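# Insert the loose pipe fully into the push-fit fitting

## Task

Slide the loose pipe into the push-fit fitting's open end until it is completely seated, with nothing left sticking out of the socket.

## Robot and tools

Robot and views: there are two seven-joint arms, left_arm and right_arm, each with a two-finger parallel gripper. The base of left_arm sits near (-0.030, +0.293, +0.036) m and the base of right_arm near (-0.022, -0.302, +0.036) m. Each wrist carries a camera: cam_left_wrist and cam_right_wrist, both 896x504. A camera stand is bolted behind the arms. The camera names do not correspond to image sides.

Frame: every position, pose and offset uses the scene frame. Its origin is at table-top height, midway between the two nominal bases. +x points out over the table, +y toward left_arm, and +z up. In the gripper's own axes the fingers point along +z and close along y. end_effector_position is the spot between the pads when they are shut. Closed fingertips extend about 19 mm past it, and fully open ones about 6 mm.

A row has 16 numbers, each in [-1, 1]. Send all 16 even when one arm stays idle. The first 8 belong to left_arm: dx, dy, dz, rx, ry, rz, gripper position, gripper speed. The next 8 belong to right_arm in the same order. dx to rz are offsets, not poses. They are measured along the scene axes from that arm's Hand target as it stood when the action or move began, never from the previous row. 1.0 equals 0.6 m of travel or 180 degrees. rx, ry, rz form one rotation vector, applied about the hand target's position. Six zeros ask the arm to return to its current Hand target. Gripper position is absolute: +1 is open at 85 mm, 0 is about 45 mm, and -1 is shut; the mapping is not linear. Gripper speed ranges from about 20 mm/s at -1, through 85 at 0, to 150 at +1. Zero counts as a real command, so resend an arm's previous position and speed to leave that gripper unchanged.

Tools:
- execute_actions(actions, cameras): actions is a list of actions. Each action holds up to 15 rows, one per 1/30 s step. A shorter action repeats its last row for the remaining steps. An empty list returns the state and images.
- move(target, speed, blend, blocking, cameras): target is a single row or up to 15 rows. Every row is an offset from the same starting Hand targets. speed is in m/s, from 0.002 to 0.5, default 0.25. blend is in metres; with 0, the move halts at each corner. Paths end together and stop after 10 s at most. The result adds a move: line with an ending (done, off_target, moving, held, fault) and limits (paced = pose clipped, held = steps withheld). Moves ignore obstacles.
- wait(seconds 0 to 10): lets the scene run on the last commands.
- stop: brakes a running move.
- zoom_image(camera, region [x0, y0, x1, y1]): region is in pixels of the latest image, at most 504 by 504.
- clear_fault(arm): releases a torque-faulted arm.
- finished_scene(scene): ends scene 1 or 2 for good.

Results report, per arm, end_effector_position, end_effector_quat_wxyz, Hand target (the last commanded pose after clipping), joint positions, velocities and torques. Velocities may be omitted when they are only noise. Tool commands give the current gripper commands. position_measured_pct is roughly 50 minus 50 times the finger position. object_status codes: 0 moving, 1 blocked while opening, 2 stopped on an object short of the request (a firm grip), 3 reached the request or the pads touched. motor_current_ma is about 1000 when clamped and near 0 in free air. Flange force is the outside load in gripper axes; it includes held weight and has some error. Wrist depth is a 7x7 grid of distances in mm (164 to 4000), with '-' where no value exists. Action calls also list hand positions at some steps. MOTOR HOT and fault lines give warnings.

Gripping: close to a position narrower than the pipe and hold it there. To release, open a few millimetres wider than the pipe. Avoid squeezing hard on a part that is still resting on something. A gripper often settles short of its Hand target; send the remaining gap as a new offset.

Cautions: the arms are stiff, so a target only a few millimetres past contact pushes hard. Insert slowly with a small overshoot, and back the target off afterwards to end the push. Each step limits orientation to within 32 degrees of the measured orientation. Large wrist turns can swing the elbow. The wrist motors give out near 23 N m. Torque overloads, or a joint straying more than 5 degrees from its plan, stop that arm until you call clear_fault. Holding loads or reaching far heats motors; at 75 °C the arm sinks for 30 to 60 s. The clearance check blocks arm-to-arm approaches, but do not let the arms or grippers press on each other. Loose parts may get nudged now and then. Never drop the pipe, let it fall off the table, or slam into the fixed fitting. The pipe must stay seated after you let go. Thinking time lets the scene keep running.

Typical approach: look, grasp the pipe, align its axis with the fitting's opening, push slowly along that axis until seated, release, and withdraw.

Each tool is called after ">>>" as name([rows], argument=value, ...), one row to a line, values as JSON.

## Session

>>> execute_actions(actions=[])

Scene clock: 0.00 s.
left_arm: end_effector_position=(+0.1722, +0.2063, +0.3095) position_measured_pct=0.0 object_status=3 motor_current_ma=0 end_effector_quat_wxyz=(-0.080, +0.910, +0.302, +0.272) | right_arm: end_effector_position=(+0.3279, -0.3193, +0.3407) position_measured_pct=0.0 object_status=3 motor_current_ma=0 end_effector_quat_wxyz=(-0.021, +0.518, +0.855, -0.018)
Joint positions: left_arm=[0.681 -0.22 0.347 2.31 -0.557 1.134 0.347] | right_arm=[-0.137 0.15 0.2 1.699 -0.02 1.35 0.485]
Joint velocities: within noise
Joint torques (N m): no reading
Flange force (N): no reading
Wrist depth (mm): cam_left_wrist=[642 642 640 647 650 655 658 / 603 605 607 609 613 616 619 / 572 573 576 577 581 581 583 / 547 545 551 548 555 558 558 / 519 521 512 526 527 530 532 / 494 496 499 499 500 505 505 / 471 473 476 477 478 479 482] | cam_right_wrist=[495 494 489 484 481 480 475 / 497 494 490 486 481 479 475 / 497 493 488 485 482 480 477 / 497 494 490 485 480 478 474 / 494 492 489 485 482 477 476 / 496 492 489 485 478 475 473 / 493 490 488 484 480 478 474]
Hand target: left_arm +0.1722, +0.2063, +0.3095; -0.080, +0.910, +0.302, +0.272 | right_arm +0.3279, -0.3193, +0.3407; -0.021, +0.518, +0.855, -0.018
Tool commands: left_gripper/position=+1.0 left_gripper/speed=+1.0 right_gripper/position=+1.0 right_gripper/speed=+1.0

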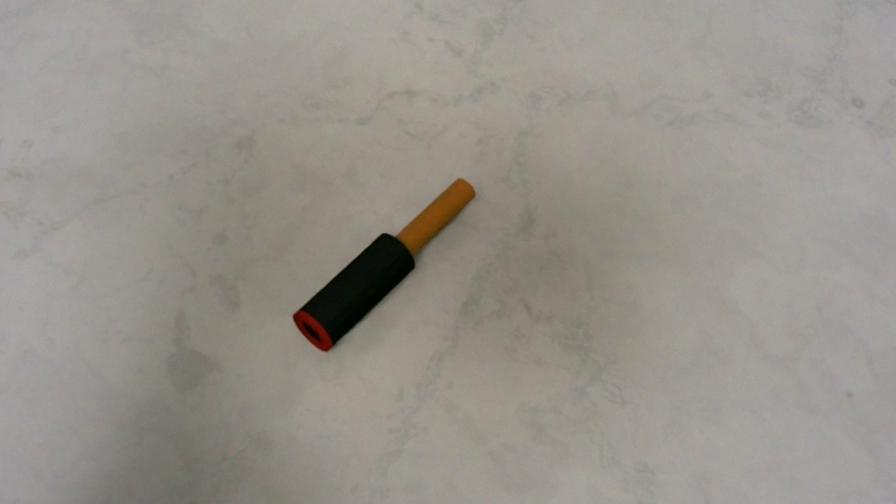

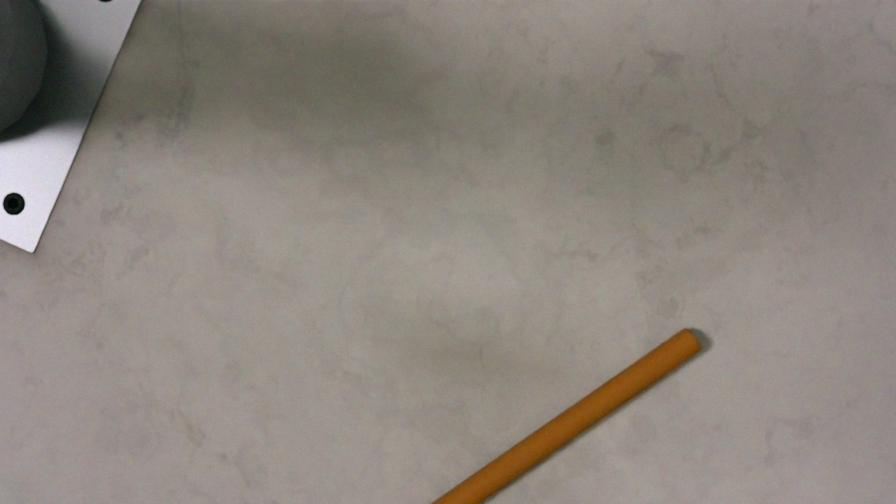

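>>> zoom_image(camera="cam_left_wrist", region=[270, 160, 490, 370])

>>> zoom_image(camera="cam_right_wrist", region=[420, 300, 740, 504])

Scaled by 2.291 from the camera's 896x504 image, which has a finer 1280x720 frame.

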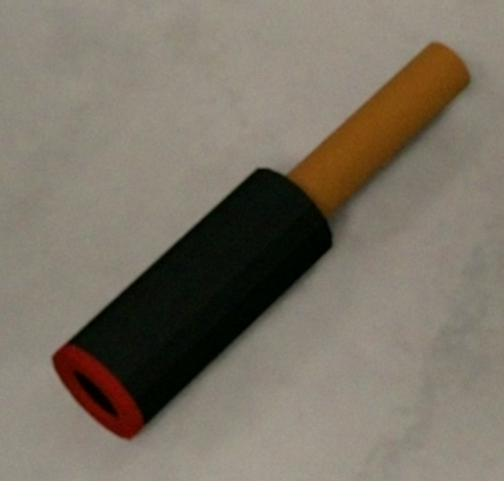

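Scaled by 1.575 from the camera's 896x504 image, which has a finer 1280x720 frame.

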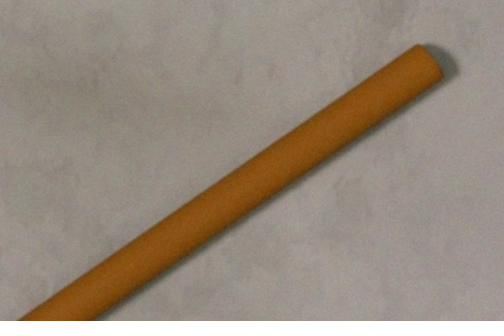

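>>> move(target=[0.4047, 0.2878, -0.0158, -0.2284, -0.0597, 0.7497, 1.0, 1.0, 0.1333, -0.15, 0.0833, 0, 0, 0, 1.0, 1.0], speed=0.25, cameras=["all"])

Scene clock: 12.20 s.
left_arm: end_effector_position=(+0.4150, +0.3790, +0.3000) position_measured_pct=0.0 object_status=3 motor_current_ma=0 end_effector_quat_wxyz=(+0.000, +0.031, +1.000, +0.001) | right_arm: end_effector_position=(+0.4079, -0.4093, +0.3907) position_measured_pct=0.0 object_status=3 motor_current_ma=0 end_effector_quat_wxyz=(-0.021, +0.518, +0.855, -0.018)
Joint positions: left_arm=[-0.062 0.387 -0.257 1.513 0.1 1.254 1.17] | right_arm=[0.057 0.355 0.277 1.276 -0.072 1.574 0.74]
Joint torques (N m): left_arm=[1.48 -14.61 0.06 -9.24 -0.39 0.18 -0.43] | right_arm=[-2.36 -13.79 2.68 -10.51 0.01 0.23 -0.02]
Flange force (N): left_arm=[5.6 0.8 0.6] | right_arm=[2.9 -8.8 6.0]
Wrist depth (mm): cam_left_wrist=[444 445 445 446 445 446 446 / 444 445 445 444 446 445 446 / 445 444 445 445 444 444 445 / 444 442 444 444 445 445 446 / 443 444 443 443 444 444 445 / 443 443 444 444 443 444 445 / 443 442 443 443 444 444 444] | cam_right_wrist=[548 543 540 535 532 528 525 / 547 542 539 534 532 529 523 / 548 543 537 535 526 526 523 / 547 543 538 533 529 529 523 / 546 542 538 534 531 527 521 / 546 542 539 532 527 523 523 / 544 542 536 533 530 525 520]
Hand target: left_arm +0.4150, +0.3790, +0.3000; +0.000, +0.031, +1.000, +0.001 | right_arm +0.4079, -0.4093, +0.3907; -0.021, +0.518, +0.855, -0.018
Off the commanded pose: left_arm 0.000 m, 0 deg | right_arm 0.000 m, 0 deg.
move: done

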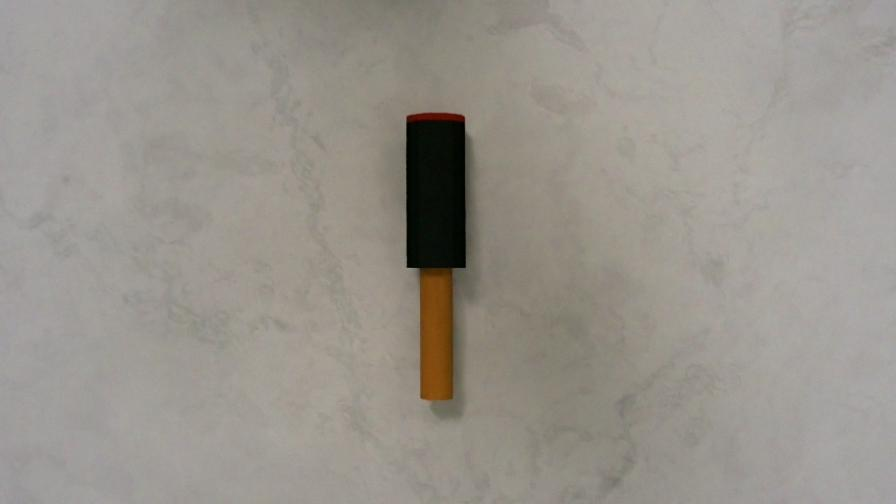

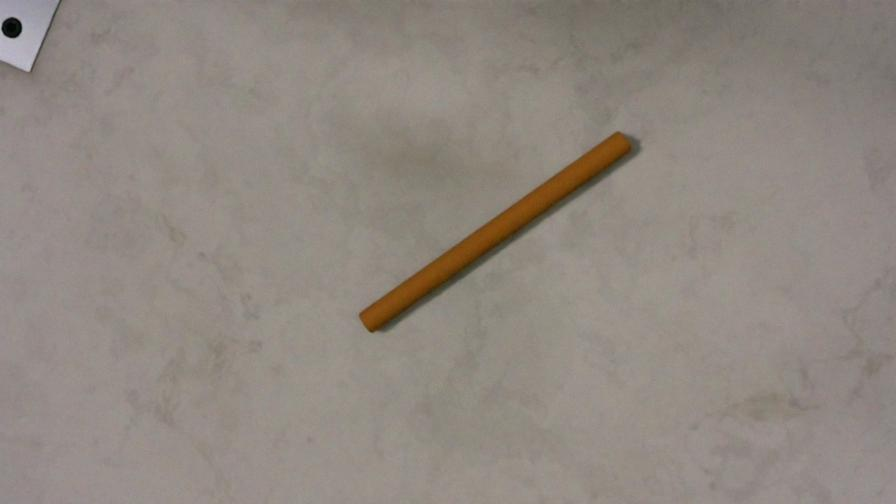

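>>> move(target=[-0.0438, -0.0065, -0.2770, 0.0085, 0.1386, 0, 0.4, 1.0, -0.0892, 0.0323, -0.4012, 0.0521, -0.0170, -0.3035, 0.1, 1.0], speed=0.2, cameras=["all"])

Scene clock: 20.73 s.
left_arm: end_effector_position=(+0.3887, +0.3751, +0.1338) position_measured_pct=29.9 object_status=3 motor_current_ma=0 end_effector_quat_wxyz=(-0.216, +0.030, +0.976, +0.007) | right_arm: end_effector_position=(+0.3544, -0.3899, +0.1500) position_measured_pct=45.0 object_status=3 motor_current_ma=0 end_effector_quat_wxyz=(-0.045, +0.849, +0.521, +0.074)
Joint positions: left_arm=[-0.034 0.826 -0.247 1.41 0.052 1.34 1.237] | right_arm=[0.12 0.457 0.331 2.032 -0.494 0.716 0.267]
Joint torques (N m): left_arm=[1.53 -19.36 -0.63 -6.57 -0.77 1.36 -0.33] | right_arm=[-2.28 -12.37 2.84 -7.56 -0.36 0.13 0.03]
Flange force (N): left_arm=[5.7 0.9 1.2] | right_arm=[-6.8 -7.7 2.6]
Wrist depth (mm): cam_left_wrist=[363 360 358 358 358 357 361 / 347 348 344 344 343 346 346 / 334 334 333 333 333 332 332 / 320 321 320 320 320 319 319 / 309 309 308 285 308 307 307 / 297 297 297 273 297 296 296 / 287 287 287 266 289 286 285] | cam_right_wrist=[320 320 320 319 319 319 317 / 316 316 316 314 314 314 314 / 310 311 312 309 310 310 309 / 307 307 306 304 305 304 304 / 303 303 302 301 301 301 300 / 298 299 298 296 297 297 297 / 294 294 294 292 293 292 293]
Hand target: left_arm +0.3887, +0.3751, +0.1338; -0.216, +0.030, +0.976, +0.007 | right_arm +0.3544, -0.3899, +0.1500; -0.045, +0.849, +0.521, +0.074
Off the commanded pose: left_arm 0.000 m, 0 deg | right_arm 0.000 m, 0 deg.
move: done

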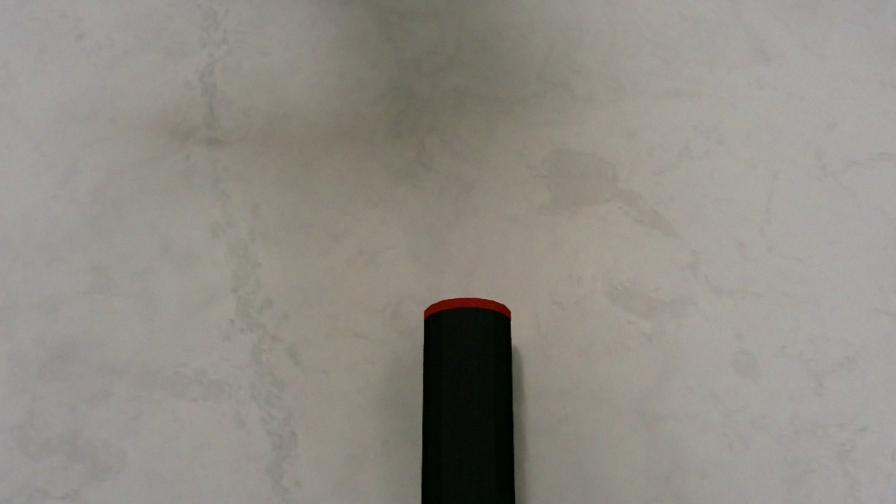

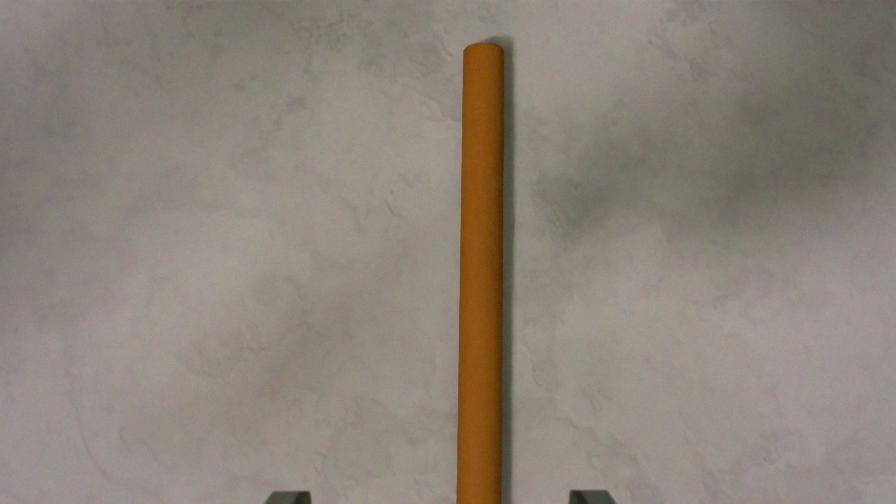

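>>> move(target=[-0.0553, 0.0162, -0.1192, 0, 0, 0, 0.4, 1.0, 0.0295, 0.0158, -0.1533, 0, 0, -0.0039, 0.1, 1.0], speed=0.12, cameras=["all"])

Scene clock: 24.57 s.
left_arm: end_effector_position=(+0.3556, +0.3848, +0.0623) position_measured_pct=29.9 object_status=3 motor_current_ma=0 end_effector_quat_wxyz=(-0.216, +0.030, +0.976, +0.007) | right_arm: end_effector_position=(+0.3721, -0.3805, +0.0581) position_measured_pct=45.0 object_status=3 motor_current_ma=0 end_effector_quat_wxyz=(-0.045, +0.852, +0.516, +0.074)
Joint positions: left_arm=[-0.053 0.893 -0.247 1.571 0.064 1.112 1.21] | right_arm=[0.195 0.676 0.188 2.057 -0.671 0.473 0.404]
Joint torques (N m): left_arm=[1.54 -18.81 -0.74 -5.19 -0.75 1.35 -0.33] | right_arm=[-2.35 -14.55 2.58 -5.56 -0.28 0.24 0.03]
Flange force (N): left_arm=[5.6 1.0 0.2] | right_arm=[-8.5 -10.5 2.8]
Wrist depth (mm): cam_left_wrist=[271 269 271 271 271 271 271 / 259 260 259 260 257 260 260 / 249 249 249 249 249 250 249 / 240 240 240 240 240 240 240 / 232 233 232 233 233 231 233 / 224 224 224 199 225 224 225 / 217 216 216 191 217 217 215] | cam_right_wrist=[224 224 223 213 223 222 222 / 220 220 220 208 219 218 218 / 217 216 216 204 215 215 215 / 214 214 213 201 213 212 212 / 211 210 210 198 210 209 209 / 208 207 207 196 207 207 206 / 205 205 205 203 204 204 203]
Hand target: left_arm +0.3556, +0.3848, +0.0623; -0.216, +0.030, +0.976, +0.007 | right_arm +0.3721, -0.3805, +0.0580; -0.045, +0.852, +0.516, +0.074
Off the commanded pose: left_arm 0.000 m, 0 deg | right_arm 0.000 m, 0 deg.
move: done

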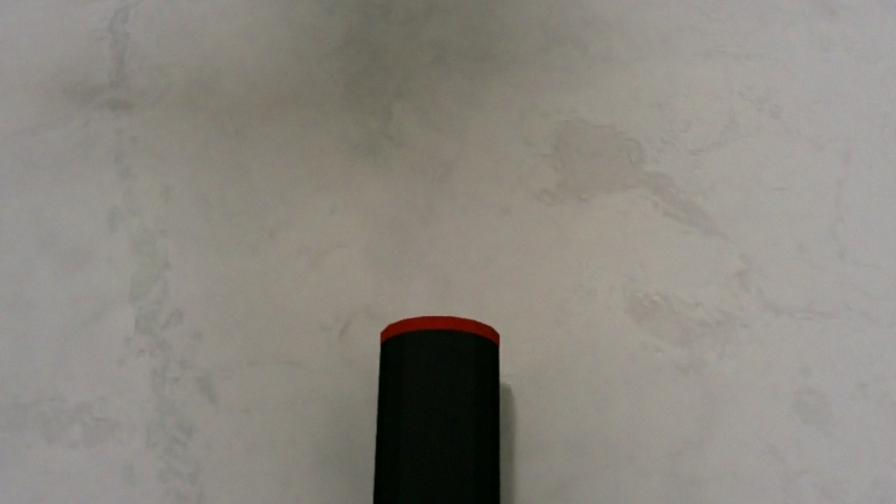

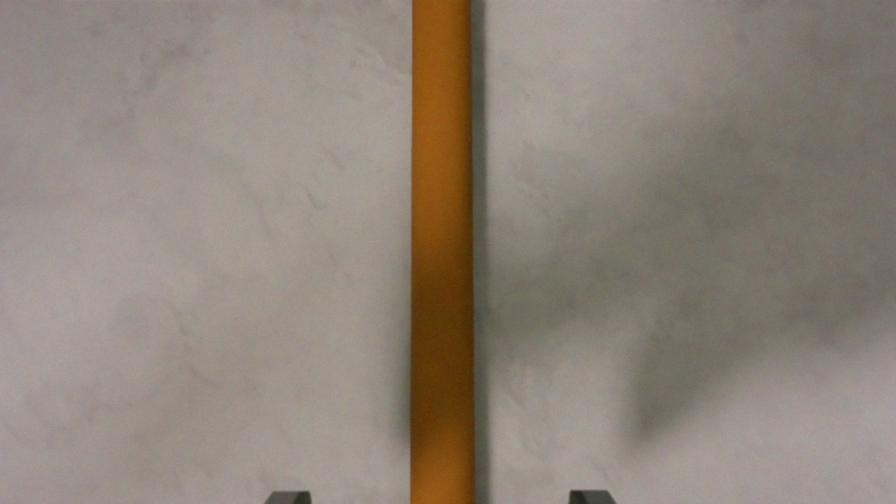

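>>> move(target=[-0.02505, 0.0015, -0.05383, 0, 0, 0, 0.0, 1.0, 0.0041, 0.0080, -0.0508, 0, 0, 0, -0.4, 1.0], speed=0.05, cameras=["all"])

Scene clock: 26.83 s.
left_arm: end_effector_position=(+0.3405, +0.3857, +0.0300) position_measured_pct=49.8 object_status=3 motor_current_ma=0 end_effector_quat_wxyz=(-0.216, +0.030, +0.976, +0.007) | right_arm: end_effector_position=(+0.3746, -0.3757, +0.0276) position_measured_pct=69.7 object_status=3 motor_current_ma=0 end_effector_quat_wxyz=(-0.045, +0.852, +0.516, +0.074)
Joint positions: left_arm=[-0.06 0.934 -0.243 1.63 0.073 1.012 1.202] | right_arm=[0.228 0.748 0.122 2.06 -0.721 0.387 0.449]
Joint torques (N m): left_arm=[1.5 -18.51 -0.75 -4.41 -0.73 1.17 -0.33] | right_arm=[-2.49 -15.1 2.2 -4.91 -0.17 0.23 0.09]
Flange force (N): left_arm=[5.3 1.1 -0.9] | right_arm=[-9.1 -11.9 2.5]
Wrist depth (mm): cam_left_wrist=[232 232 229 232 232 232 232 / 222 222 222 222 222 222 222 / 213 211 213 213 213 213 211 / 205 205 205 205 205 205 205 / 195 197 197 197 197 198 198 / 190 190 190 165 192 190 190 / 183 185 184 - 185 185 184] | cam_right_wrist=[191 191 191 180 190 189 189 / 188 188 188 177 187 187 187 / 185 186 185 175 185 184 184 / 183 183 183 169 182 181 181 / 181 181 180 167 179 179 179 / 178 178 177 177 177 177 177 / 176 175 175 - 175 174 174]
Hand target: left_arm +0.3405, +0.3857, +0.0300; -0.216, +0.030, +0.976, +0.007 | right_arm +0.3746, -0.3757, +0.0275; -0.045, +0.852, +0.516, +0.074
Off the commanded pose: left_arm 0.000 m, 0 deg | right_arm 0.000 m, 0 deg.
move: done

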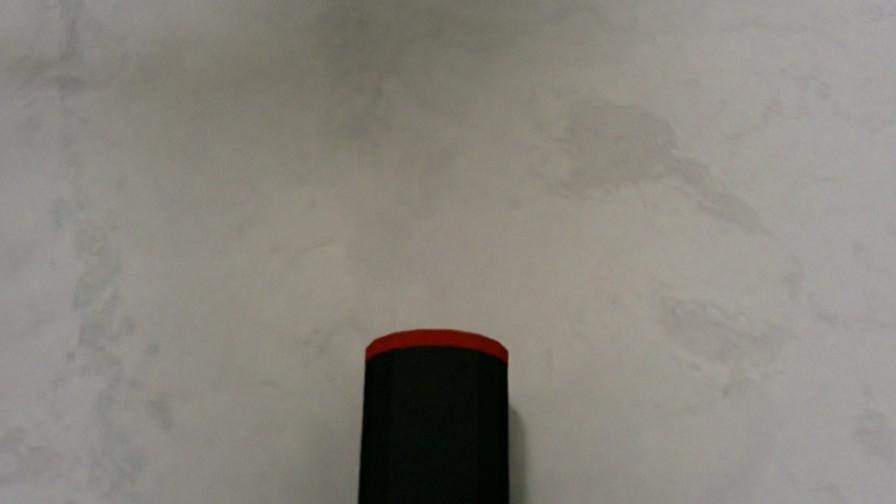

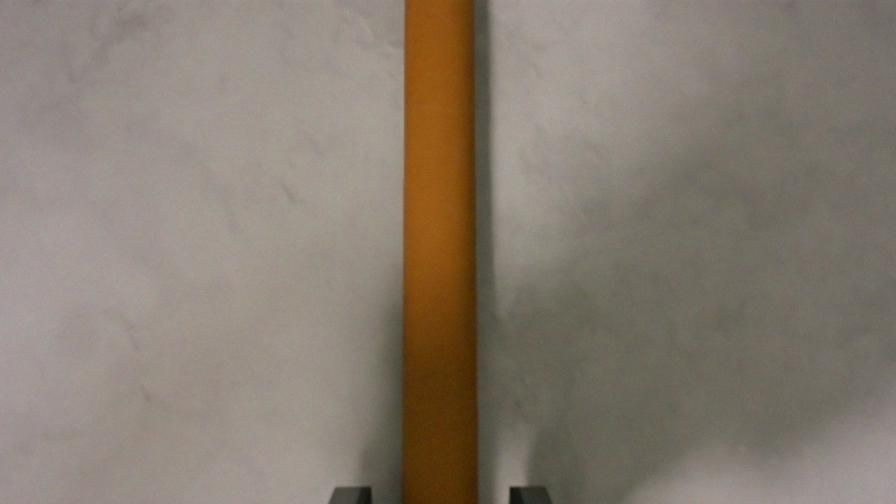

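>>> move(target=[-0.00155, 0.0001, -0.00333, 0, 0, 0, 0.0, 1.0, 0.00027, 0.00052, -0.00333, 0, 0, 0, -0.4, 1.0], speed=0.01)

>>> move(target=[-0.00078, 0.00005, -0.00167, 0, 0, 0, 0.0, 1.0, 0.00013, 0.00026, -0.00167, 0, 0, 0, -0.4, 1.0], speed=0.01)

Scene clock: 27.93 s.
left_arm: end_effector_position=(+0.3396, +0.3858, +0.0280) position_measured_pct=49.8 object_status=3 motor_current_ma=0 end_effector_quat_wxyz=(-0.216, +0.030, +0.976, +0.007) | right_arm: end_effector_position=(+0.3747, -0.3753, +0.0256) position_measured_pct=69.7 object_status=3 motor_current_ma=0 end_effector_quat_wxyz=(-0.045, +0.852, +0.516, +0.074)
Joint positions: left_arm=[-0.06 0.937 -0.242 1.633 0.074 1.006 1.202] | right_arm=[0.23 0.753 0.118 2.06 -0.724 0.382 0.452]
Joint torques (N m): left_arm=[1.55 -18.59 -0.8 -4.47 -0.71 1.41 -0.32] | right_arm=[-2.44 -15.05 2.18 -4.98 -0.28 0.22 0]
Flange force (N): left_arm=[5.9 1.1 0.1] | right_arm=[-9.3 -12.3 2.2]
Wrist depth (mm): cam_left_wrist=[229 229 227 229 229 230 230 / 219 219 219 219 220 220 220 / 211 211 211 211 209 211 211 / 202 203 203 203 203 203 203 / 193 195 195 195 195 195 195 / 188 188 188 - 190 188 188 / 181 183 183 - 183 183 182] | cam_right_wrist=[189 189 189 177 188 187 188 / 186 186 186 176 185 185 184 / 183 183 183 170 182 182 182 / 181 181 180 167 180 180 179 / 178 178 178 177 177 177 177 / 176 176 176 - 175 175 175 / 174 174 173 172 173 172 172]
Hand target: left_arm +0.3396, +0.3858, +0.0280; -0.216, +0.030, +0.976, +0.007 | right_arm +0.3747, -0.3753, +0.0255; -0.045, +0.852, +0.516, +0.074
Off the commanded pose: left_arm 0.000 m, 0 deg | right_arm 0.000 m, 0 deg.
move: done

Scene clock: 28.63 s.
left_arm: end_effector_position=(+0.3391, +0.3858, +0.0270) position_measured_pct=49.8 object_status=3 motor_current_ma=0 end_effector_quat_wxyz=(-0.216, +0.030, +0.976, +0.007) | right_arm: end_effector_position=(+0.3748, -0.3752, +0.0245) position_measured_pct=69.7 object_status=3 motor_current_ma=0 end_effector_quat_wxyz=(-0.045, +0.852, +0.516, +0.074)
Joint positions: left_arm=[-0.06 0.938 -0.242 1.635 0.074 1.003 1.201] | right_arm=[0.232 0.755 0.115 2.06 -0.725 0.379 0.453]
Joint torques (N m): left_arm=[1.6 -18.58 -0.8 -4.39 -0.71 1.33 -0.34] | right_arm=[-2.36 -15.13 2.26 -4.91 -0.23 0.24 -0.02]
Flange force (N): left_arm=[5.6 1.2 -0.3] | right_arm=[-9.1 -12.4 2.6]
Wrist depth (mm): cam_left_wrist=[228 228 225 228 228 228 228 / 218 218 218 218 218 219 217 / 209 209 210 209 208 210 210 / 201 201 201 202 202 202 202 / 194 194 194 194 194 194 194 / 187 187 187 - 187 187 187 / 180 182 182 - 182 182 181] | cam_right_wrist=[188 187 188 176 187 187 186 / 185 185 185 172 184 184 184 / 183 182 182 168 181 181 181 / 180 180 179 166 179 179 179 / 178 177 177 - 176 176 176 / 175 175 175 - 174 174 173 / 173 172 172 172 172 171 171]
Hand target: left_arm +0.3391, +0.3858, +0.0270; -0.216, +0.030, +0.976, +0.007 | right_arm +0.3748, -0.3752, +0.0245; -0.045, +0.852, +0.516, +0.074
Off the commanded pose: left_arm 0.000 m, 0 deg | right_arm 0.000 m, 0 deg.
move: done

>>> move(target=[-0.00078, 0.00005, -0.00167, 0, 0, 0, 0.0, 1.0, 0.00013, 0.00026, -0.00167, 0, 0, 0, -0.4, 1.0], speed=0.01)

>>> move(target=[-0.00078, 0.00005, -0.00167, 0, 0, 0, 0.0, 1.0, 0.00013, 0.00026, -0.00167, 0, 0, 0, -0.4, 1.0], speed=0.01, cameras=["all"])

Scene clock: 29.63 s.
left_arm: end_effector_position=(+0.3386, +0.3859, +0.0260) position_measured_pct=49.8 object_status=3 motor_current_ma=0 end_effector_quat_wxyz=(-0.216, +0.030, +0.976, +0.007) | right_arm: end_effector_position=(+0.3749, -0.3750, +0.0236) position_measured_pct=69.7 object_status=3 motor_current_ma=0 end_effector_quat_wxyz=(-0.045, +0.852, +0.516, +0.074)
Joint positions: left_arm=[-0.061 0.939 -0.242 1.637 0.074 1 1.201] | right_arm=[0.233 0.758 0.113 2.06 -0.727 0.376 0.455]
Joint torques (N m): left_arm=[1.58 -18.5 -0.79 -4.44 -0.77 1.37 -0.32] | right_arm=[-2.34 -15.01 2.15 -4.95 -0.26 0.18 0.02]
Flange force (N): left_arm=[6.0 1.1 -0.1] | right_arm=[-8.9 -12.4 1.7]
Wrist depth (mm): cam_left_wrist=[226 227 224 227 227 227 227 / 217 215 217 217 217 218 215 / 208 208 208 209 206 209 209 / 199 200 201 198 200 200 201 / 193 193 193 193 193 193 193 / 186 186 186 - 186 186 186 / 179 181 181 - 181 181 180] | cam_right_wrist=[187 186 186 176 186 186 185 / 184 184 184 171 183 183 183 / 182 181 181 167 180 180 180 / 179 179 178 177 178 178 177 / 176 176 176 - 175 175 175 / 174 174 174 - 173 173 173 / 172 171 171 171 171 170 170]
Hand target: left_arm +0.3386, +0.3859, +0.0260; -0.216, +0.030, +0.976, +0.007 | right_arm +0.3749, -0.3750, +0.0235; -0.045, +0.852, +0.516, +0.074
Off the commanded pose: left_arm 0.000 m, 0 deg | right_arm 0.000 m, 0 deg.
move: done

Scene clock: 30.33 s.
left_arm: end_effector_position=(+0.3382, +0.3859, +0.0250) position_measured_pct=49.8 object_status=3 motor_current_ma=0 end_effector_quat_wxyz=(-0.216, +0.030, +0.976, +0.007) | right_arm: end_effector_position=(+0.3750, -0.3749, +0.0225) position_measured_pct=69.7 object_status=3 motor_current_ma=0 end_effector_quat_wxyz=(-0.045, +0.852, +0.516, +0.074)
Joint positions: left_arm=[-0.061 0.941 -0.242 1.638 0.074 0.996 1.201] | right_arm=[0.234 0.76 0.111 2.06 -0.728 0.373 0.456]
Joint torques (N m): left_arm=[1.54 -18.56 -0.8 -4.37 -0.73 1.34 -0.35] | right_arm=[-2.37 -15.1 2.21 -4.77 -0.23 0.18 0.03]
Flange force (N): left_arm=[5.6 1.1 -0.3] | right_arm=[-8.9 -12.0 2.1]
Wrist depth (mm): cam_left_wrist=[225 225 223 226 226 226 226 / 216 214 216 216 216 216 214 / 207 207 207 207 205 207 208 / 197 199 199 198 199 200 200 / 192 192 192 192 192 192 192 / 185 185 185 - 185 185 185 / 178 180 180 - 180 180 179] | cam_right_wrist=[186 186 185 175 185 184 184 / 183 183 183 169 182 182 181 / 181 180 180 167 179 179 179 / 178 178 177 - 177 177 176 / 175 175 175 - 174 174 174 / 173 173 173 172 172 172 172 / 171 170 170 170 170 169 169]
Hand target: left_arm +0.3382, +0.3859, +0.0250; -0.216, +0.030, +0.976, +0.007 | right_arm +0.3750, -0.3749, +0.0225; -0.045, +0.852, +0.516, +0.074
Off the commanded pose: left_arm 0.000 m, 0 deg | right_arm 0.000 m, 0 deg.
move: done

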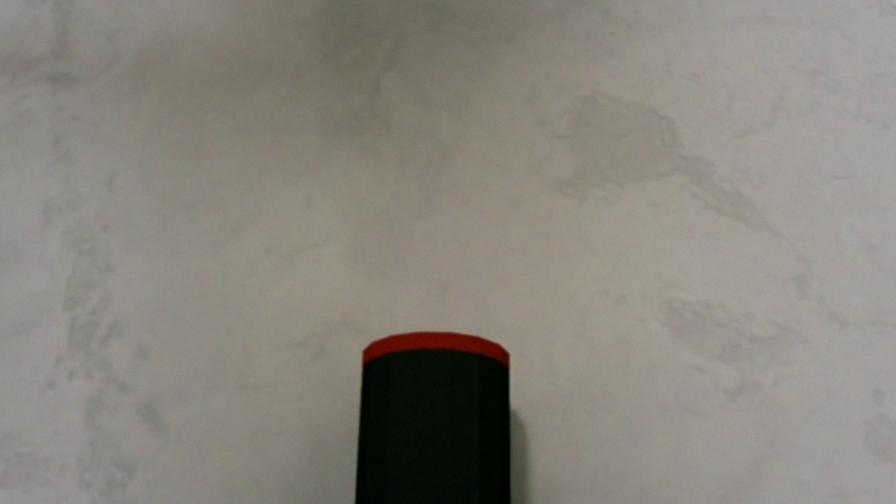

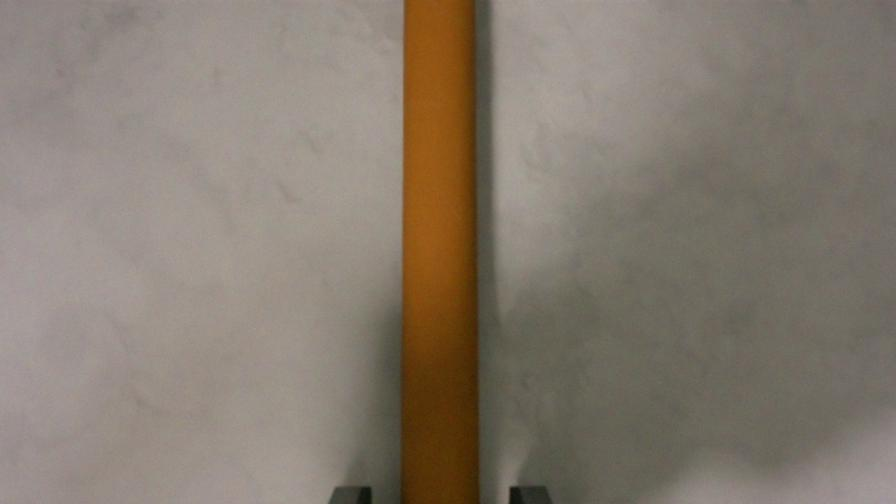

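>>> execute_actions([
  [[0,0,0,0,0,0,-1.0,-1.0,0,0,0,0,0,0,-1.0,-1.0]],
  [[0,0,0,0,0,0,-1.0,-1.0,0,0,0,0,0,0,-1.0,-1.0]],
  [[0,0,0,0,0,0,-1.0,-1.0,0,0,0,0,0,0,-1.0,-1.0]],
])

>>> wait(seconds=0.8, cameras=["all"])

Scene clock: 32.70 s.
left_arm: end_effector_position=(+0.3382, +0.3859, +0.0250) position_measured_pct=70.6 object_status=2 motor_current_ma=1000 end_effector_quat_wxyz=(-0.216, +0.030, +0.976, +0.007) | right_arm: end_effector_position=(+0.3750, -0.3749, +0.0225) position_measured_pct=84.8 object_status=2 motor_current_ma=1000 end_effector_quat_wxyz=(-0.045, +0.852, +0.516, +0.074)
Joint positions: left_arm=[-0.061 0.941 -0.242 1.638 0.074 0.996 1.201] | right_arm=[0.234 0.76 0.111 2.06 -0.728 0.373 0.456]
Joint torques (N m): left_arm=[1.07 -12.55 -0.38 -2.4 -0.56 0.36 -0.33] | right_arm=[-2.86 -11.1 1.7 -5.15 -0.33 -0.56 0.01]
Wrist depth (mm): cam_left_wrist=[225 225 223 225 226 226 226 / 216 214 216 216 216 217 214 / 207 207 207 207 206 208 208 / 197 199 200 198 200 200 200 / 192 192 192 192 192 192 192 / 185 185 185 - 185 185 185 / 179 180 180 - 180 180 179] | cam_right_wrist=[186 186 185 175 185 185 185 / 183 183 183 169 182 182 182 / 181 180 180 167 180 179 179 / 178 178 178 - 177 177 177 / 176 175 175 - 175 174 174 / 173 173 173 172 172 172 172 / 171 171 170 - 170 170 169]
Hand target: left_arm +0.3382, +0.3859, +0.0250; -0.216, +0.030, +0.976, +0.007 | right_arm +0.3750, -0.3749, +0.0225; -0.045, +0.852, +0.516, +0.074
Off the commanded pose: left_arm 0.000 m, 0 deg | right_arm 0.000 m, 0 deg.
Step readings (end_effector_position of left_arm | right_arm):
0: (+0.3382, +0.3859, +0.0250) | (+0.3750, -0.3749, +0.0225)
1: (+0.3382, +0.3859, +0.0250) | (+0.3750, -0.3749, +0.0225)
2: (+0.3382, +0.3859, +0.0250) | (+0.3750, -0.3749, +0.0225)
4: (+0.3382, +0.3859, +0.0250) | (+0.3750, -0.3749, +0.0225)
8: (+0.3382, +0.3859, +0.0250) | (+0.3750, -0.3749, +0.0225)
15: (+0.3382, +0.3859, +0.0250) | (+0.3750, -0.3749, +0.0225)
16: (+0.3382, +0.3859, +0.0250) | (+0.3750, -0.3749, +0.0225)
17: (+0.3382, +0.3859, +0.0250) | (+0.3750, -0.3749, +0.0225)
19: (+0.3382, +0.3859, +0.0250) | (+0.3750, -0.3749, +0.0225)
23: (+0.3382, +0.3859, +0.0250) | (+0.3750, -0.3749, +0.0225)
30: (+0.3382, +0.3859, +0.0250) | (+0.3750, -0.3749, +0.0225)
31: (+0.3382, +0.3859, +0.0250) | (+0.3750, -0.3749, +0.0225)
32: (+0.3382, +0.3859, +0.0250) | (+0.3750, -0.3749, +0.0225)
34: (+0.3382, +0.3859, +0.0250) | (+0.3750, -0.3749, +0.0225)
38: (+0.3382, +0.3859, +0.0250) | (+0.3750, -0.3749, +0.0225)
45: (+0.3382, +0.3859, +0.0250) | (+0.3750, -0.3749, +0.0225)

Scene clock: 33.50 s.
left_arm: end_effector_position=(+0.3382, +0.3859, +0.0250) position_measured_pct=70.6 object_status=2 motor_current_ma=1000 end_effector_quat_wxyz=(-0.216, +0.030, +0.976, +0.007) | right_arm: end_effector_position=(+0.3750, -0.3749, +0.0225) position_measured_pct=84.8 object_status=2 motor_current_ma=1000 end_effector_quat_wxyz=(-0.045, +0.852, +0.516, +0.074)
Joint positions: left_arm=[-0.061 0.941 -0.242 1.638 0.074 0.996 1.201] | right_arm=[0.234 0.76 0.111 2.06 -0.728 0.373 0.456]
Joint torques (N m): left_arm=[1 -12.52 -0.45 -2.32 -0.57 0.38 -0.34] | right_arm=[-2.88 -11.21 1.75 -5.14 -0.34 -0.52 0.04]
Flange force (N): left_arm=[9.0 0.5 -13.9] | right_arm=[-8.9 -14.4 -9.8]
Wrist depth (mm): cam_left_wrist=[225 226 223 226 226 226 226 / 216 214 216 216 216 216 214 / 207 207 207 207 205 208 208 / 198 199 200 198 199 200 200 / 192 192 192 192 192 192 192 / 185 185 185 - 185 185 185 / 179 180 180 - 180 180 179] | cam_right_wrist=[186 186 185 175 185 185 184 / 183 183 183 169 182 182 182 / 181 180 180 167 180 179 179 / 178 178 178 - 177 177 177 / 176 175 175 - 175 174 174 / 173 173 173 172 172 172 172 / 171 171 170 - 170 170 169]
Hand target: left_arm +0.3382, +0.3859, +0.0250; -0.216, +0.030, +0.976, +0.007 | right_arm +0.3750, -0.3749, +0.0225; -0.045, +0.852, +0.516, +0.074
Tool commands: left_gripper/position=-1.0 left_gripper/speed=-1.0 right_gripper/position=-1.0 right_gripper/speed=-1.0
Off the commanded pose: left_arm 0.000 m, 0 deg | right_arm 0.000 m, 0 deg.
wait: 0.80 s; at rest by 0.17 s

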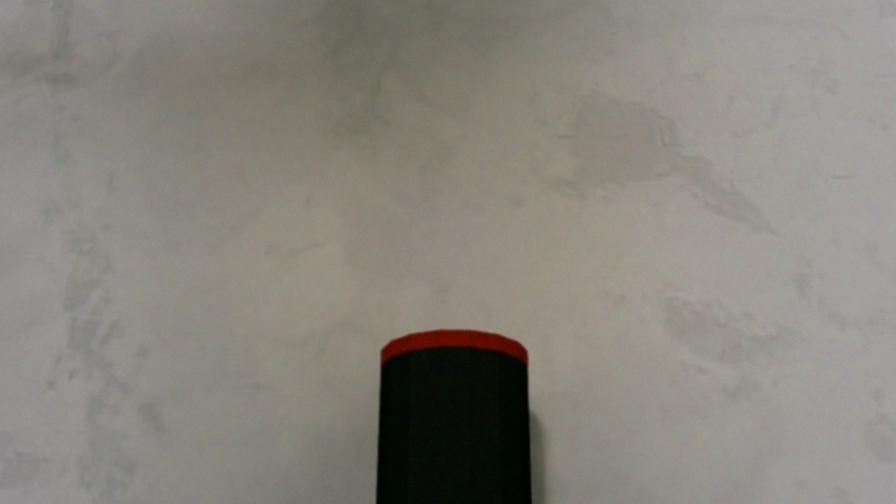

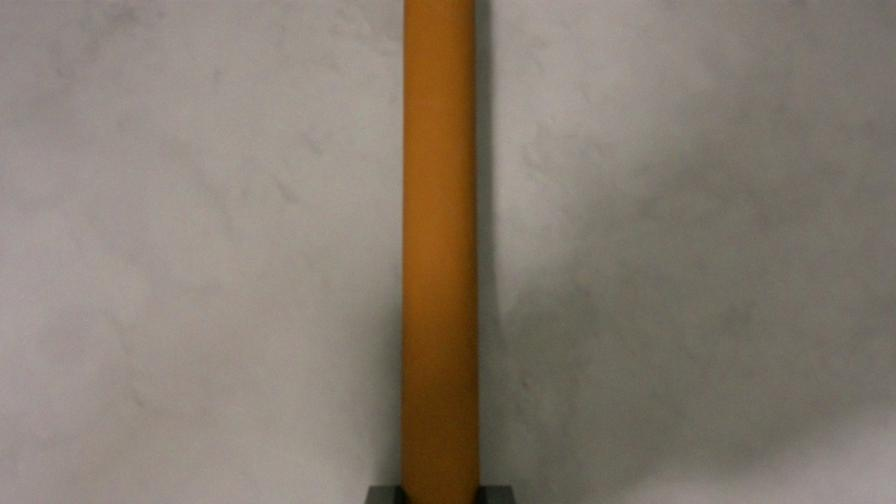

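>>> execute_actions([
  [[0,0,0,0,0,0,-1.0,-1.0,0,0,0,0,0,0,-0.4,-0.3]],
])

>>> move(target=[0, 0, 0.2, 0, 0, 0, -1.0, -1.0, 0.0386, 0.0739, 0, 0, 0, 0, -0.4, -0.3], speed=0.06, cameras=["all"])

Scene clock: 37.83 s.
left_arm: end_effector_position=(+0.3382, +0.3859, +0.0250) position_measured_pct=70.6 object_status=2 motor_current_ma=1000 end_effector_quat_wxyz=(-0.216, +0.030, +0.976, +0.007) | right_arm: end_effector_position=(+0.3750, -0.3749, +0.0225) position_measured_pct=69.7 object_status=3 motor_current_ma=0 end_effector_quat_wxyz=(-0.045, +0.852, +0.516, +0.074)
Joint positions: left_arm=[-0.061 0.941 -0.242 1.638 0.074 0.996 1.201] | right_arm=[0.234 0.76 0.111 2.06 -0.728 0.373 0.456]
Joint torques (N m): left_arm=[1.04 -12.5 -0.42 -2.35 -0.56 0.37 -0.32] | right_arm=[-2.28 -15.16 2.19 -4.74 -0.26 0.2 0]
Wrist depth (mm): cam_left_wrist=[225 226 223 225 226 226 226 / 216 214 216 216 216 216 214 / 207 207 208 208 205 208 208 / 198 199 199 198 199 199 200 / 192 192 192 192 192 192 192 / 185 185 185 - 185 185 185 / 179 180 180 - 180 180 179] | cam_right_wrist=[186 185 185 175 184 184 184 / 183 183 183 169 182 182 182 / 181 180 180 166 179 179 179 / 178 178 177 - 177 177 176 / 176 175 175 - 174 174 174 / 173 173 173 172 172 172 172 / 171 171 170 170 170 170 169]
Hand target: left_arm +0.3382, +0.3859, +0.0250; -0.216, +0.030, +0.976, +0.007 | right_arm +0.3750, -0.3749, +0.0225; -0.045, +0.852, +0.516, +0.074
Off the commanded pose: left_arm 0.000 m, 0 deg | right_arm 0.000 m, 0 deg.
Step readings (end_effector_position of left_arm | right_arm):
0: (+0.3382, +0.3859, +0.0250) | (+0.3750, -0.3749, +0.0225)
1: (+0.3382, +0.3859, +0.0250) | (+0.3750, -0.3749, +0.0225)
2: (+0.3382, +0.3859, +0.0250) | (+0.3750, -0.3749, +0.0225)
4: (+0.3382, +0.3859, +0.0250) | (+0.3750, -0.3749, +0.0225)
8: (+0.3382, +0.3859, +0.0250) | (+0.3750, -0.3749, +0.0225)
15: (+0.3382, +0.3859, +0.0250) | (+0.3750, -0.3749, +0.0225)

Scene clock: 40.17 s.
left_arm: end_effector_position=(+0.3382, +0.3859, +0.1449) position_measured_pct=70.6 object_status=2 motor_current_ma=1000 end_effector_quat_wxyz=(-0.216, +0.030, +0.976, +0.007) | right_arm: end_effector_position=(+0.3981, -0.3305, +0.0225) position_measured_pct=69.7 object_status=3 motor_current_ma=0 end_effector_quat_wxyz=(-0.045, +0.852, +0.516, +0.074)
Joint positions: left_arm=[-0.044 0.723 -0.269 1.595 0.031 1.253 1.201] | right_arm=[0.095 0.772 0.137 2.022 -0.745 0.386 0.344]
Joint torques (N m): left_arm=[1.5 -17.54 -0.69 -6.36 -0.77 1.41 -0.32] | right_arm=[-2.35 -15.64 2.37 -5.1 -0.2 0.09 0.01]
Flange force (N): left_arm=[5.6 0.8 1.9] | right_arm=[-10.3 -10.8 2.0]
Wrist depth (mm): cam_left_wrist=[376 372 372 372 372 372 377 / 360 356 360 360 360 360 360 / 345 346 346 345 342 346 346 / 332 332 332 332 332 332 332 / 320 320 320 319 320 320 319 / 308 307 308 - 308 308 308 / 297 300 300 - 300 297 297] | cam_right_wrist=[184 184 184 184 184 184 184 / 181 181 181 181 181 182 182 / 178 179 179 178 179 179 179 / 177 176 176 177 176 177 177 / 174 174 174 174 174 174 174 / 171 171 172 172 172 172 172 / 169 169 170 169 169 170 170]
Hand target: left_arm +0.3382, +0.3859, +0.1450; -0.216, +0.030, +0.976, +0.007 | right_arm +0.3981, -0.3305, +0.0225; -0.045, +0.852, +0.516, +0.074
Off the commanded pose: left_arm 0.000 m, 0 deg | right_arm 0.000 m, 0 deg.
move: done

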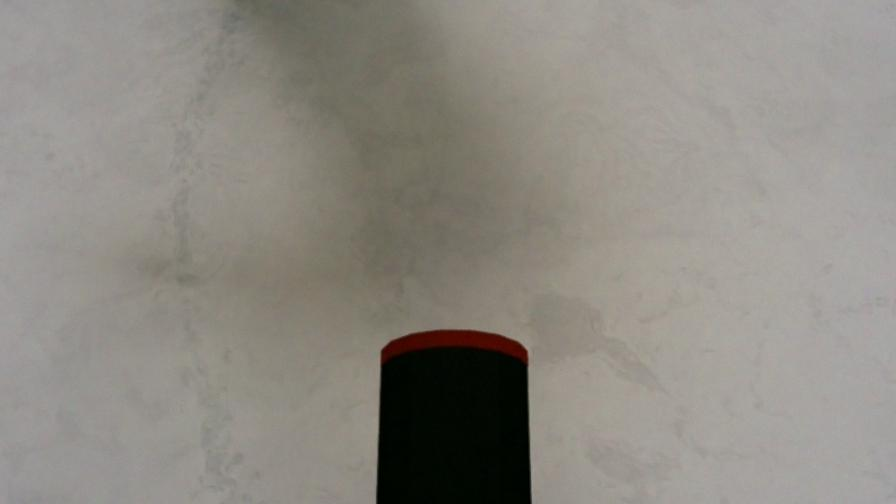

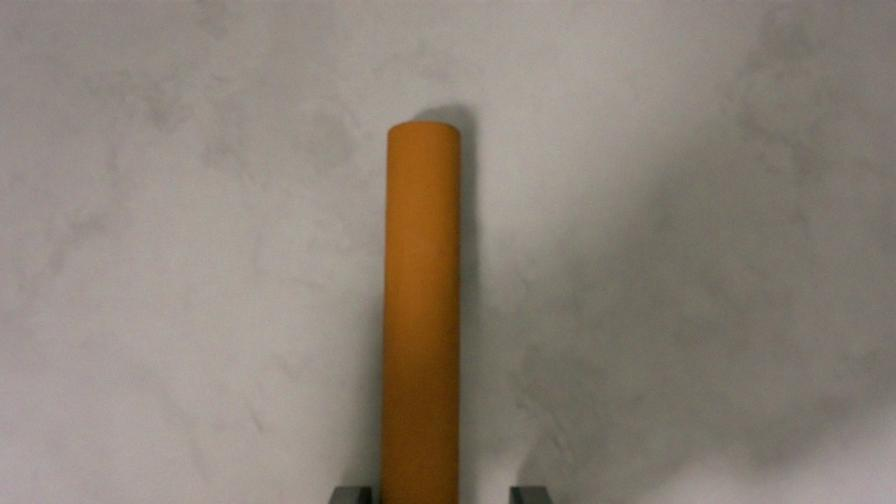

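>>> move(target=[0, 0, 0, 0, 0, 0, -1.0, -1.0, -0.0027, 0.0080, 0, 0, 0, 0, -0.4, -0.3], speed=0.05)

>>> execute_actions([
  [[0,0,0,0,0,0,-1.0,-1.0,0,0,0,0,0,0,-1.0,-1.0]],
  [[0,0,0,0,0,0,-1.0,-1.0,0,0,0,0,0,0,-1.0,-1.0]],
  [[0,0,0,0,0,0,-1.0,-1.0,0,0,0,0,0,0,-1.0,-1.0]],
])

>>> wait(seconds=0.5, cameras=["all"])

Scene clock: 43.30 s.
left_arm: end_effector_position=(+0.3382, +0.3859, +0.1450) position_measured_pct=70.6 object_status=2 motor_current_ma=1000 end_effector_quat_wxyz=(-0.216, +0.030, +0.976, +0.007) | right_arm: end_effector_position=(+0.3965, -0.3257, +0.0225) position_measured_pct=69.7 object_status=3 motor_current_ma=0 end_effector_quat_wxyz=(-0.045, +0.852, +0.516, +0.074)
Joint positions: left_arm=[-0.044 0.723 -0.269 1.595 0.031 1.254 1.201] | right_arm=[0.087 0.77 0.133 2.03 -0.75 0.378 0.34]
Joint torques (N m): left_arm=[1.53 -17.58 -0.65 -6.29 -0.79 1.44 -0.31] | right_arm=[-2.39 -15.5 2.39 -5.16 -0.25 0.14 0.02]
Flange force (N): left_arm=[5.4 0.9 1.8] | right_arm=[-10.8 -11.3 2.1]
Wrist depth (mm): cam_left_wrist=[376 372 372 372 372 373 377 / 361 357 361 360 360 361 361 / 346 346 345 346 342 346 346 / 332 333 332 332 332 332 333 / 320 320 320 319 320 320 320 / 308 308 308 - 308 308 308 / 297 300 300 - 300 297 297] | cam_right_wrist=[185 185 184 184 184 184 184 / 182 182 182 181 182 181 181 / 179 180 179 168 179 179 179 / 177 177 177 167 177 176 177 / 174 174 174 - 174 174 174 / 172 172 172 172 172 172 172 / 170 170 170 170 169 169 169]
Hand target: left_arm +0.3382, +0.3859, +0.1450; -0.216, +0.030, +0.976, +0.007 | right_arm +0.3965, -0.3257, +0.0225; -0.045, +0.852, +0.516, +0.074
Off the commanded pose: left_arm 0.000 m, 0 deg | right_arm 0.000 m, 0 deg.
move: done

Scene clock: 45.00 s.
left_arm: end_effector_position=(+0.3382, +0.3859, +0.1450) position_measured_pct=70.6 object_status=2 motor_current_ma=1000 end_effector_quat_wxyz=(-0.216, +0.030, +0.976, +0.007) | right_arm: end_effector_position=(+0.3965, -0.3257, +0.0226) position_measured_pct=84.8 object_status=2 motor_current_ma=1000 end_effector_quat_wxyz=(-0.045, +0.852, +0.516, +0.074)
Joint positions: left_arm=[-0.044 0.723 -0.269 1.595 0.031 1.254 1.201] | right_arm=[0.086 0.77 0.133 2.03 -0.75 0.378 0.34]
Joint torques (N m): left_arm=[1.53 -17.58 -0.65 -6.31 -0.81 1.46 -0.31] | right_arm=[-2.81 -13.01 1.9 -5.5 -0.36 -0.32 -0.01]
Wrist depth (mm): cam_left_wrist=[376 372 372 372 372 372 376 / 361 357 361 361 360 360 360 / 345 346 346 346 343 346 346 / 332 333 332 332 332 332 332 / 319 320 320 320 320 320 319 / 309 308 308 - 308 308 309 / 298 300 300 - 300 297 297] | cam_right_wrist=[185 185 184 184 184 184 184 / 182 182 182 182 182 182 182 / 179 180 179 166 179 179 179 / 177 177 177 - 177 177 177 / 174 174 175 - 174 174 174 / 172 172 172 172 172 172 172 / 170 170 170 - 170 170 169]
Hand target: left_arm +0.3382, +0.3859, +0.1450; -0.216, +0.030, +0.976, +0.007 | right_arm +0.3965, -0.3258, +0.0225; -0.045, +0.852, +0.516, +0.074
Off the commanded pose: left_arm 0.000 m, 0 deg | right_arm 0.000 m, 0 deg.
Step readings (end_effector_position of left_arm | right_arm):
0: (+0.3382, +0.3859, +0.1450) | (+0.3965, -0.3257, +0.0225)
1: (+0.3382, +0.3859, +0.1450) | (+0.3965, -0.3257, +0.0225)
2: (+0.3382, +0.3859, +0.1450) | (+0.3965, -0.3257, +0.0225)
4: (+0.3382, +0.3859, +0.1450) | (+0.3965, -0.3257, +0.0225)
8: (+0.3382, +0.3859, +0.1450) | (+0.3965, -0.3257, +0.0225)
15: (+0.3382, +0.3859, +0.1450) | (+0.3965, -0.3257, +0.0225)
16: (+0.3382, +0.3859, +0.1450) | (+0.3965, -0.3257, +0.0225)
17: (+0.3382, +0.3859, +0.1450) | (+0.3965, -0.3257, +0.0225)
19: (+0.3382, +0.3859, +0.1450) | (+0.3965, -0.3257, +0.0226)
23: (+0.3382, +0.3859, +0.1450) | (+0.3965, -0.3257, +0.0226)
30: (+0.3382, +0.3859, +0.1450) | (+0.3965, -0.3257, +0.0226)
31: (+0.3382, +0.3859, +0.1450) | (+0.3965, -0.3257, +0.0226)
32: (+0.3382, +0.3859, +0.1450) | (+0.3965, -0.3257, +0.0226)
34: (+0.3382, +0.3859, +0.1450) | (+0.3965, -0.3257, +0.0226)
38: (+0.3382, +0.3859, +0.1450) | (+0.3965, -0.3257, +0.0226)
45: (+0.3382, +0.3859, +0.1450) | (+0.3965, -0.3257, +0.0226)

Scene clock: 45.50 s.
left_arm: end_effector_position=(+0.3382, +0.3859, +0.1450) position_measured_pct=70.6 object_status=2 motor_current_ma=1000 end_effector_quat_wxyz=(-0.216, +0.030, +0.976, +0.007) | right_arm: end_effector_position=(+0.3965, -0.3257, +0.0225) position_measured_pct=84.8 object_status=2 motor_current_ma=1000 end_effector_quat_wxyz=(-0.045, +0.852, +0.516, +0.074)
Joint positions: left_arm=[-0.044 0.723 -0.269 1.595 0.031 1.254 1.201] | right_arm=[0.086 0.77 0.133 2.03 -0.75 0.378 0.34]
Joint torques (N m): left_arm=[1.52 -17.61 -0.65 -6.26 -0.83 1.46 -0.33] | right_arm=[-2.85 -13.02 1.78 -5.48 -0.35 -0.4 0.03]
Flange force (N): left_arm=[5.2 0.9 1.8] | right_arm=[-11.1 -12.3 -6.1]
Wrist depth (mm): cam_left_wrist=[376 372 372 372 372 372 377 / 360 357 360 361 361 360 360 / 345 346 346 345 342 346 346 / 332 333 332 332 333 333 333 / 320 320 320 320 320 320 320 / 308 308 308 - 308 308 308 / 298 300 300 - 300 297 297] | cam_right_wrist=[185 185 185 184 184 184 184 / 182 182 182 182 182 182 182 / 180 179 179 166 179 179 179 / 177 177 177 - 177 177 177 / 174 175 175 - 174 174 174 / 172 172 172 172 172 172 172 / 170 170 170 - 170 170 170]
Hand target: left_arm +0.3382, +0.3859, +0.1450; -0.216, +0.030, +0.976, +0.007 | right_arm +0.3965, -0.3258, +0.0225; -0.045, +0.852, +0.516, +0.074
Tool commands: left_gripper/position=-1.0 left_gripper/speed=-1.0 right_gripper/position=-1.0 right_gripper/speed=-1.0
Off the commanded pose: left_arm 0.000 m, 0 deg | right_arm 0.000 m, 0 deg.
wait: 0.50 s; at rest by 0.17 s

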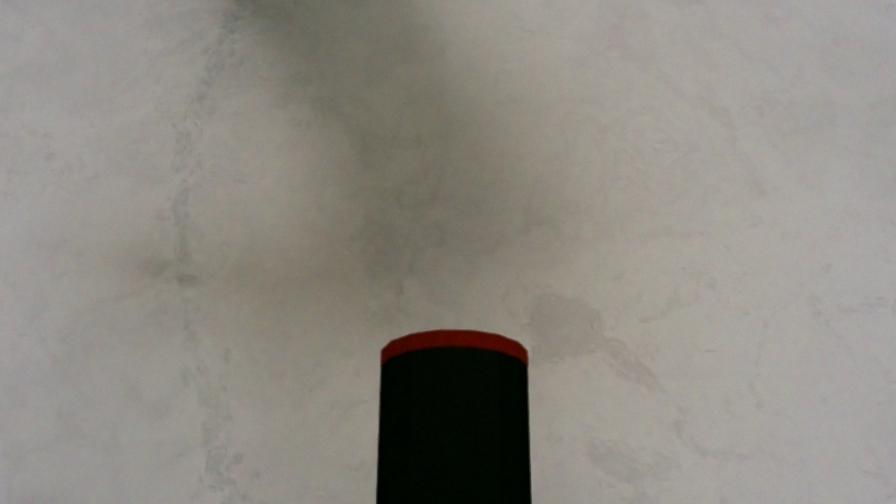

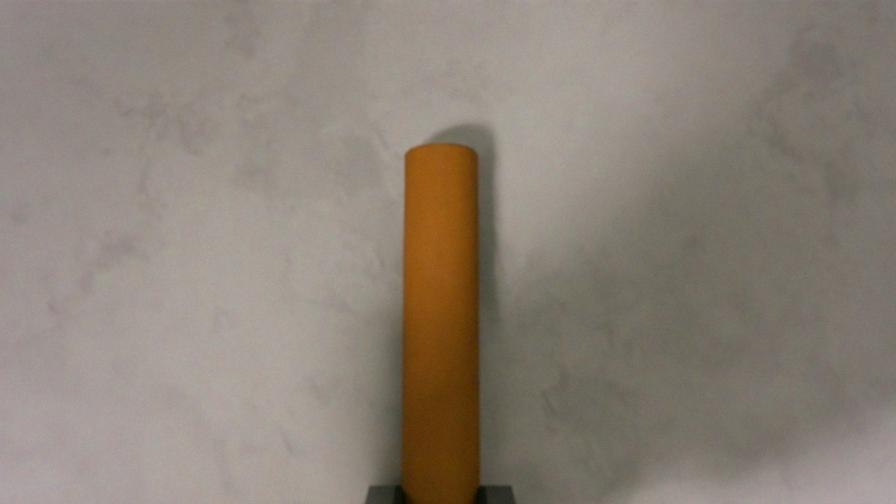

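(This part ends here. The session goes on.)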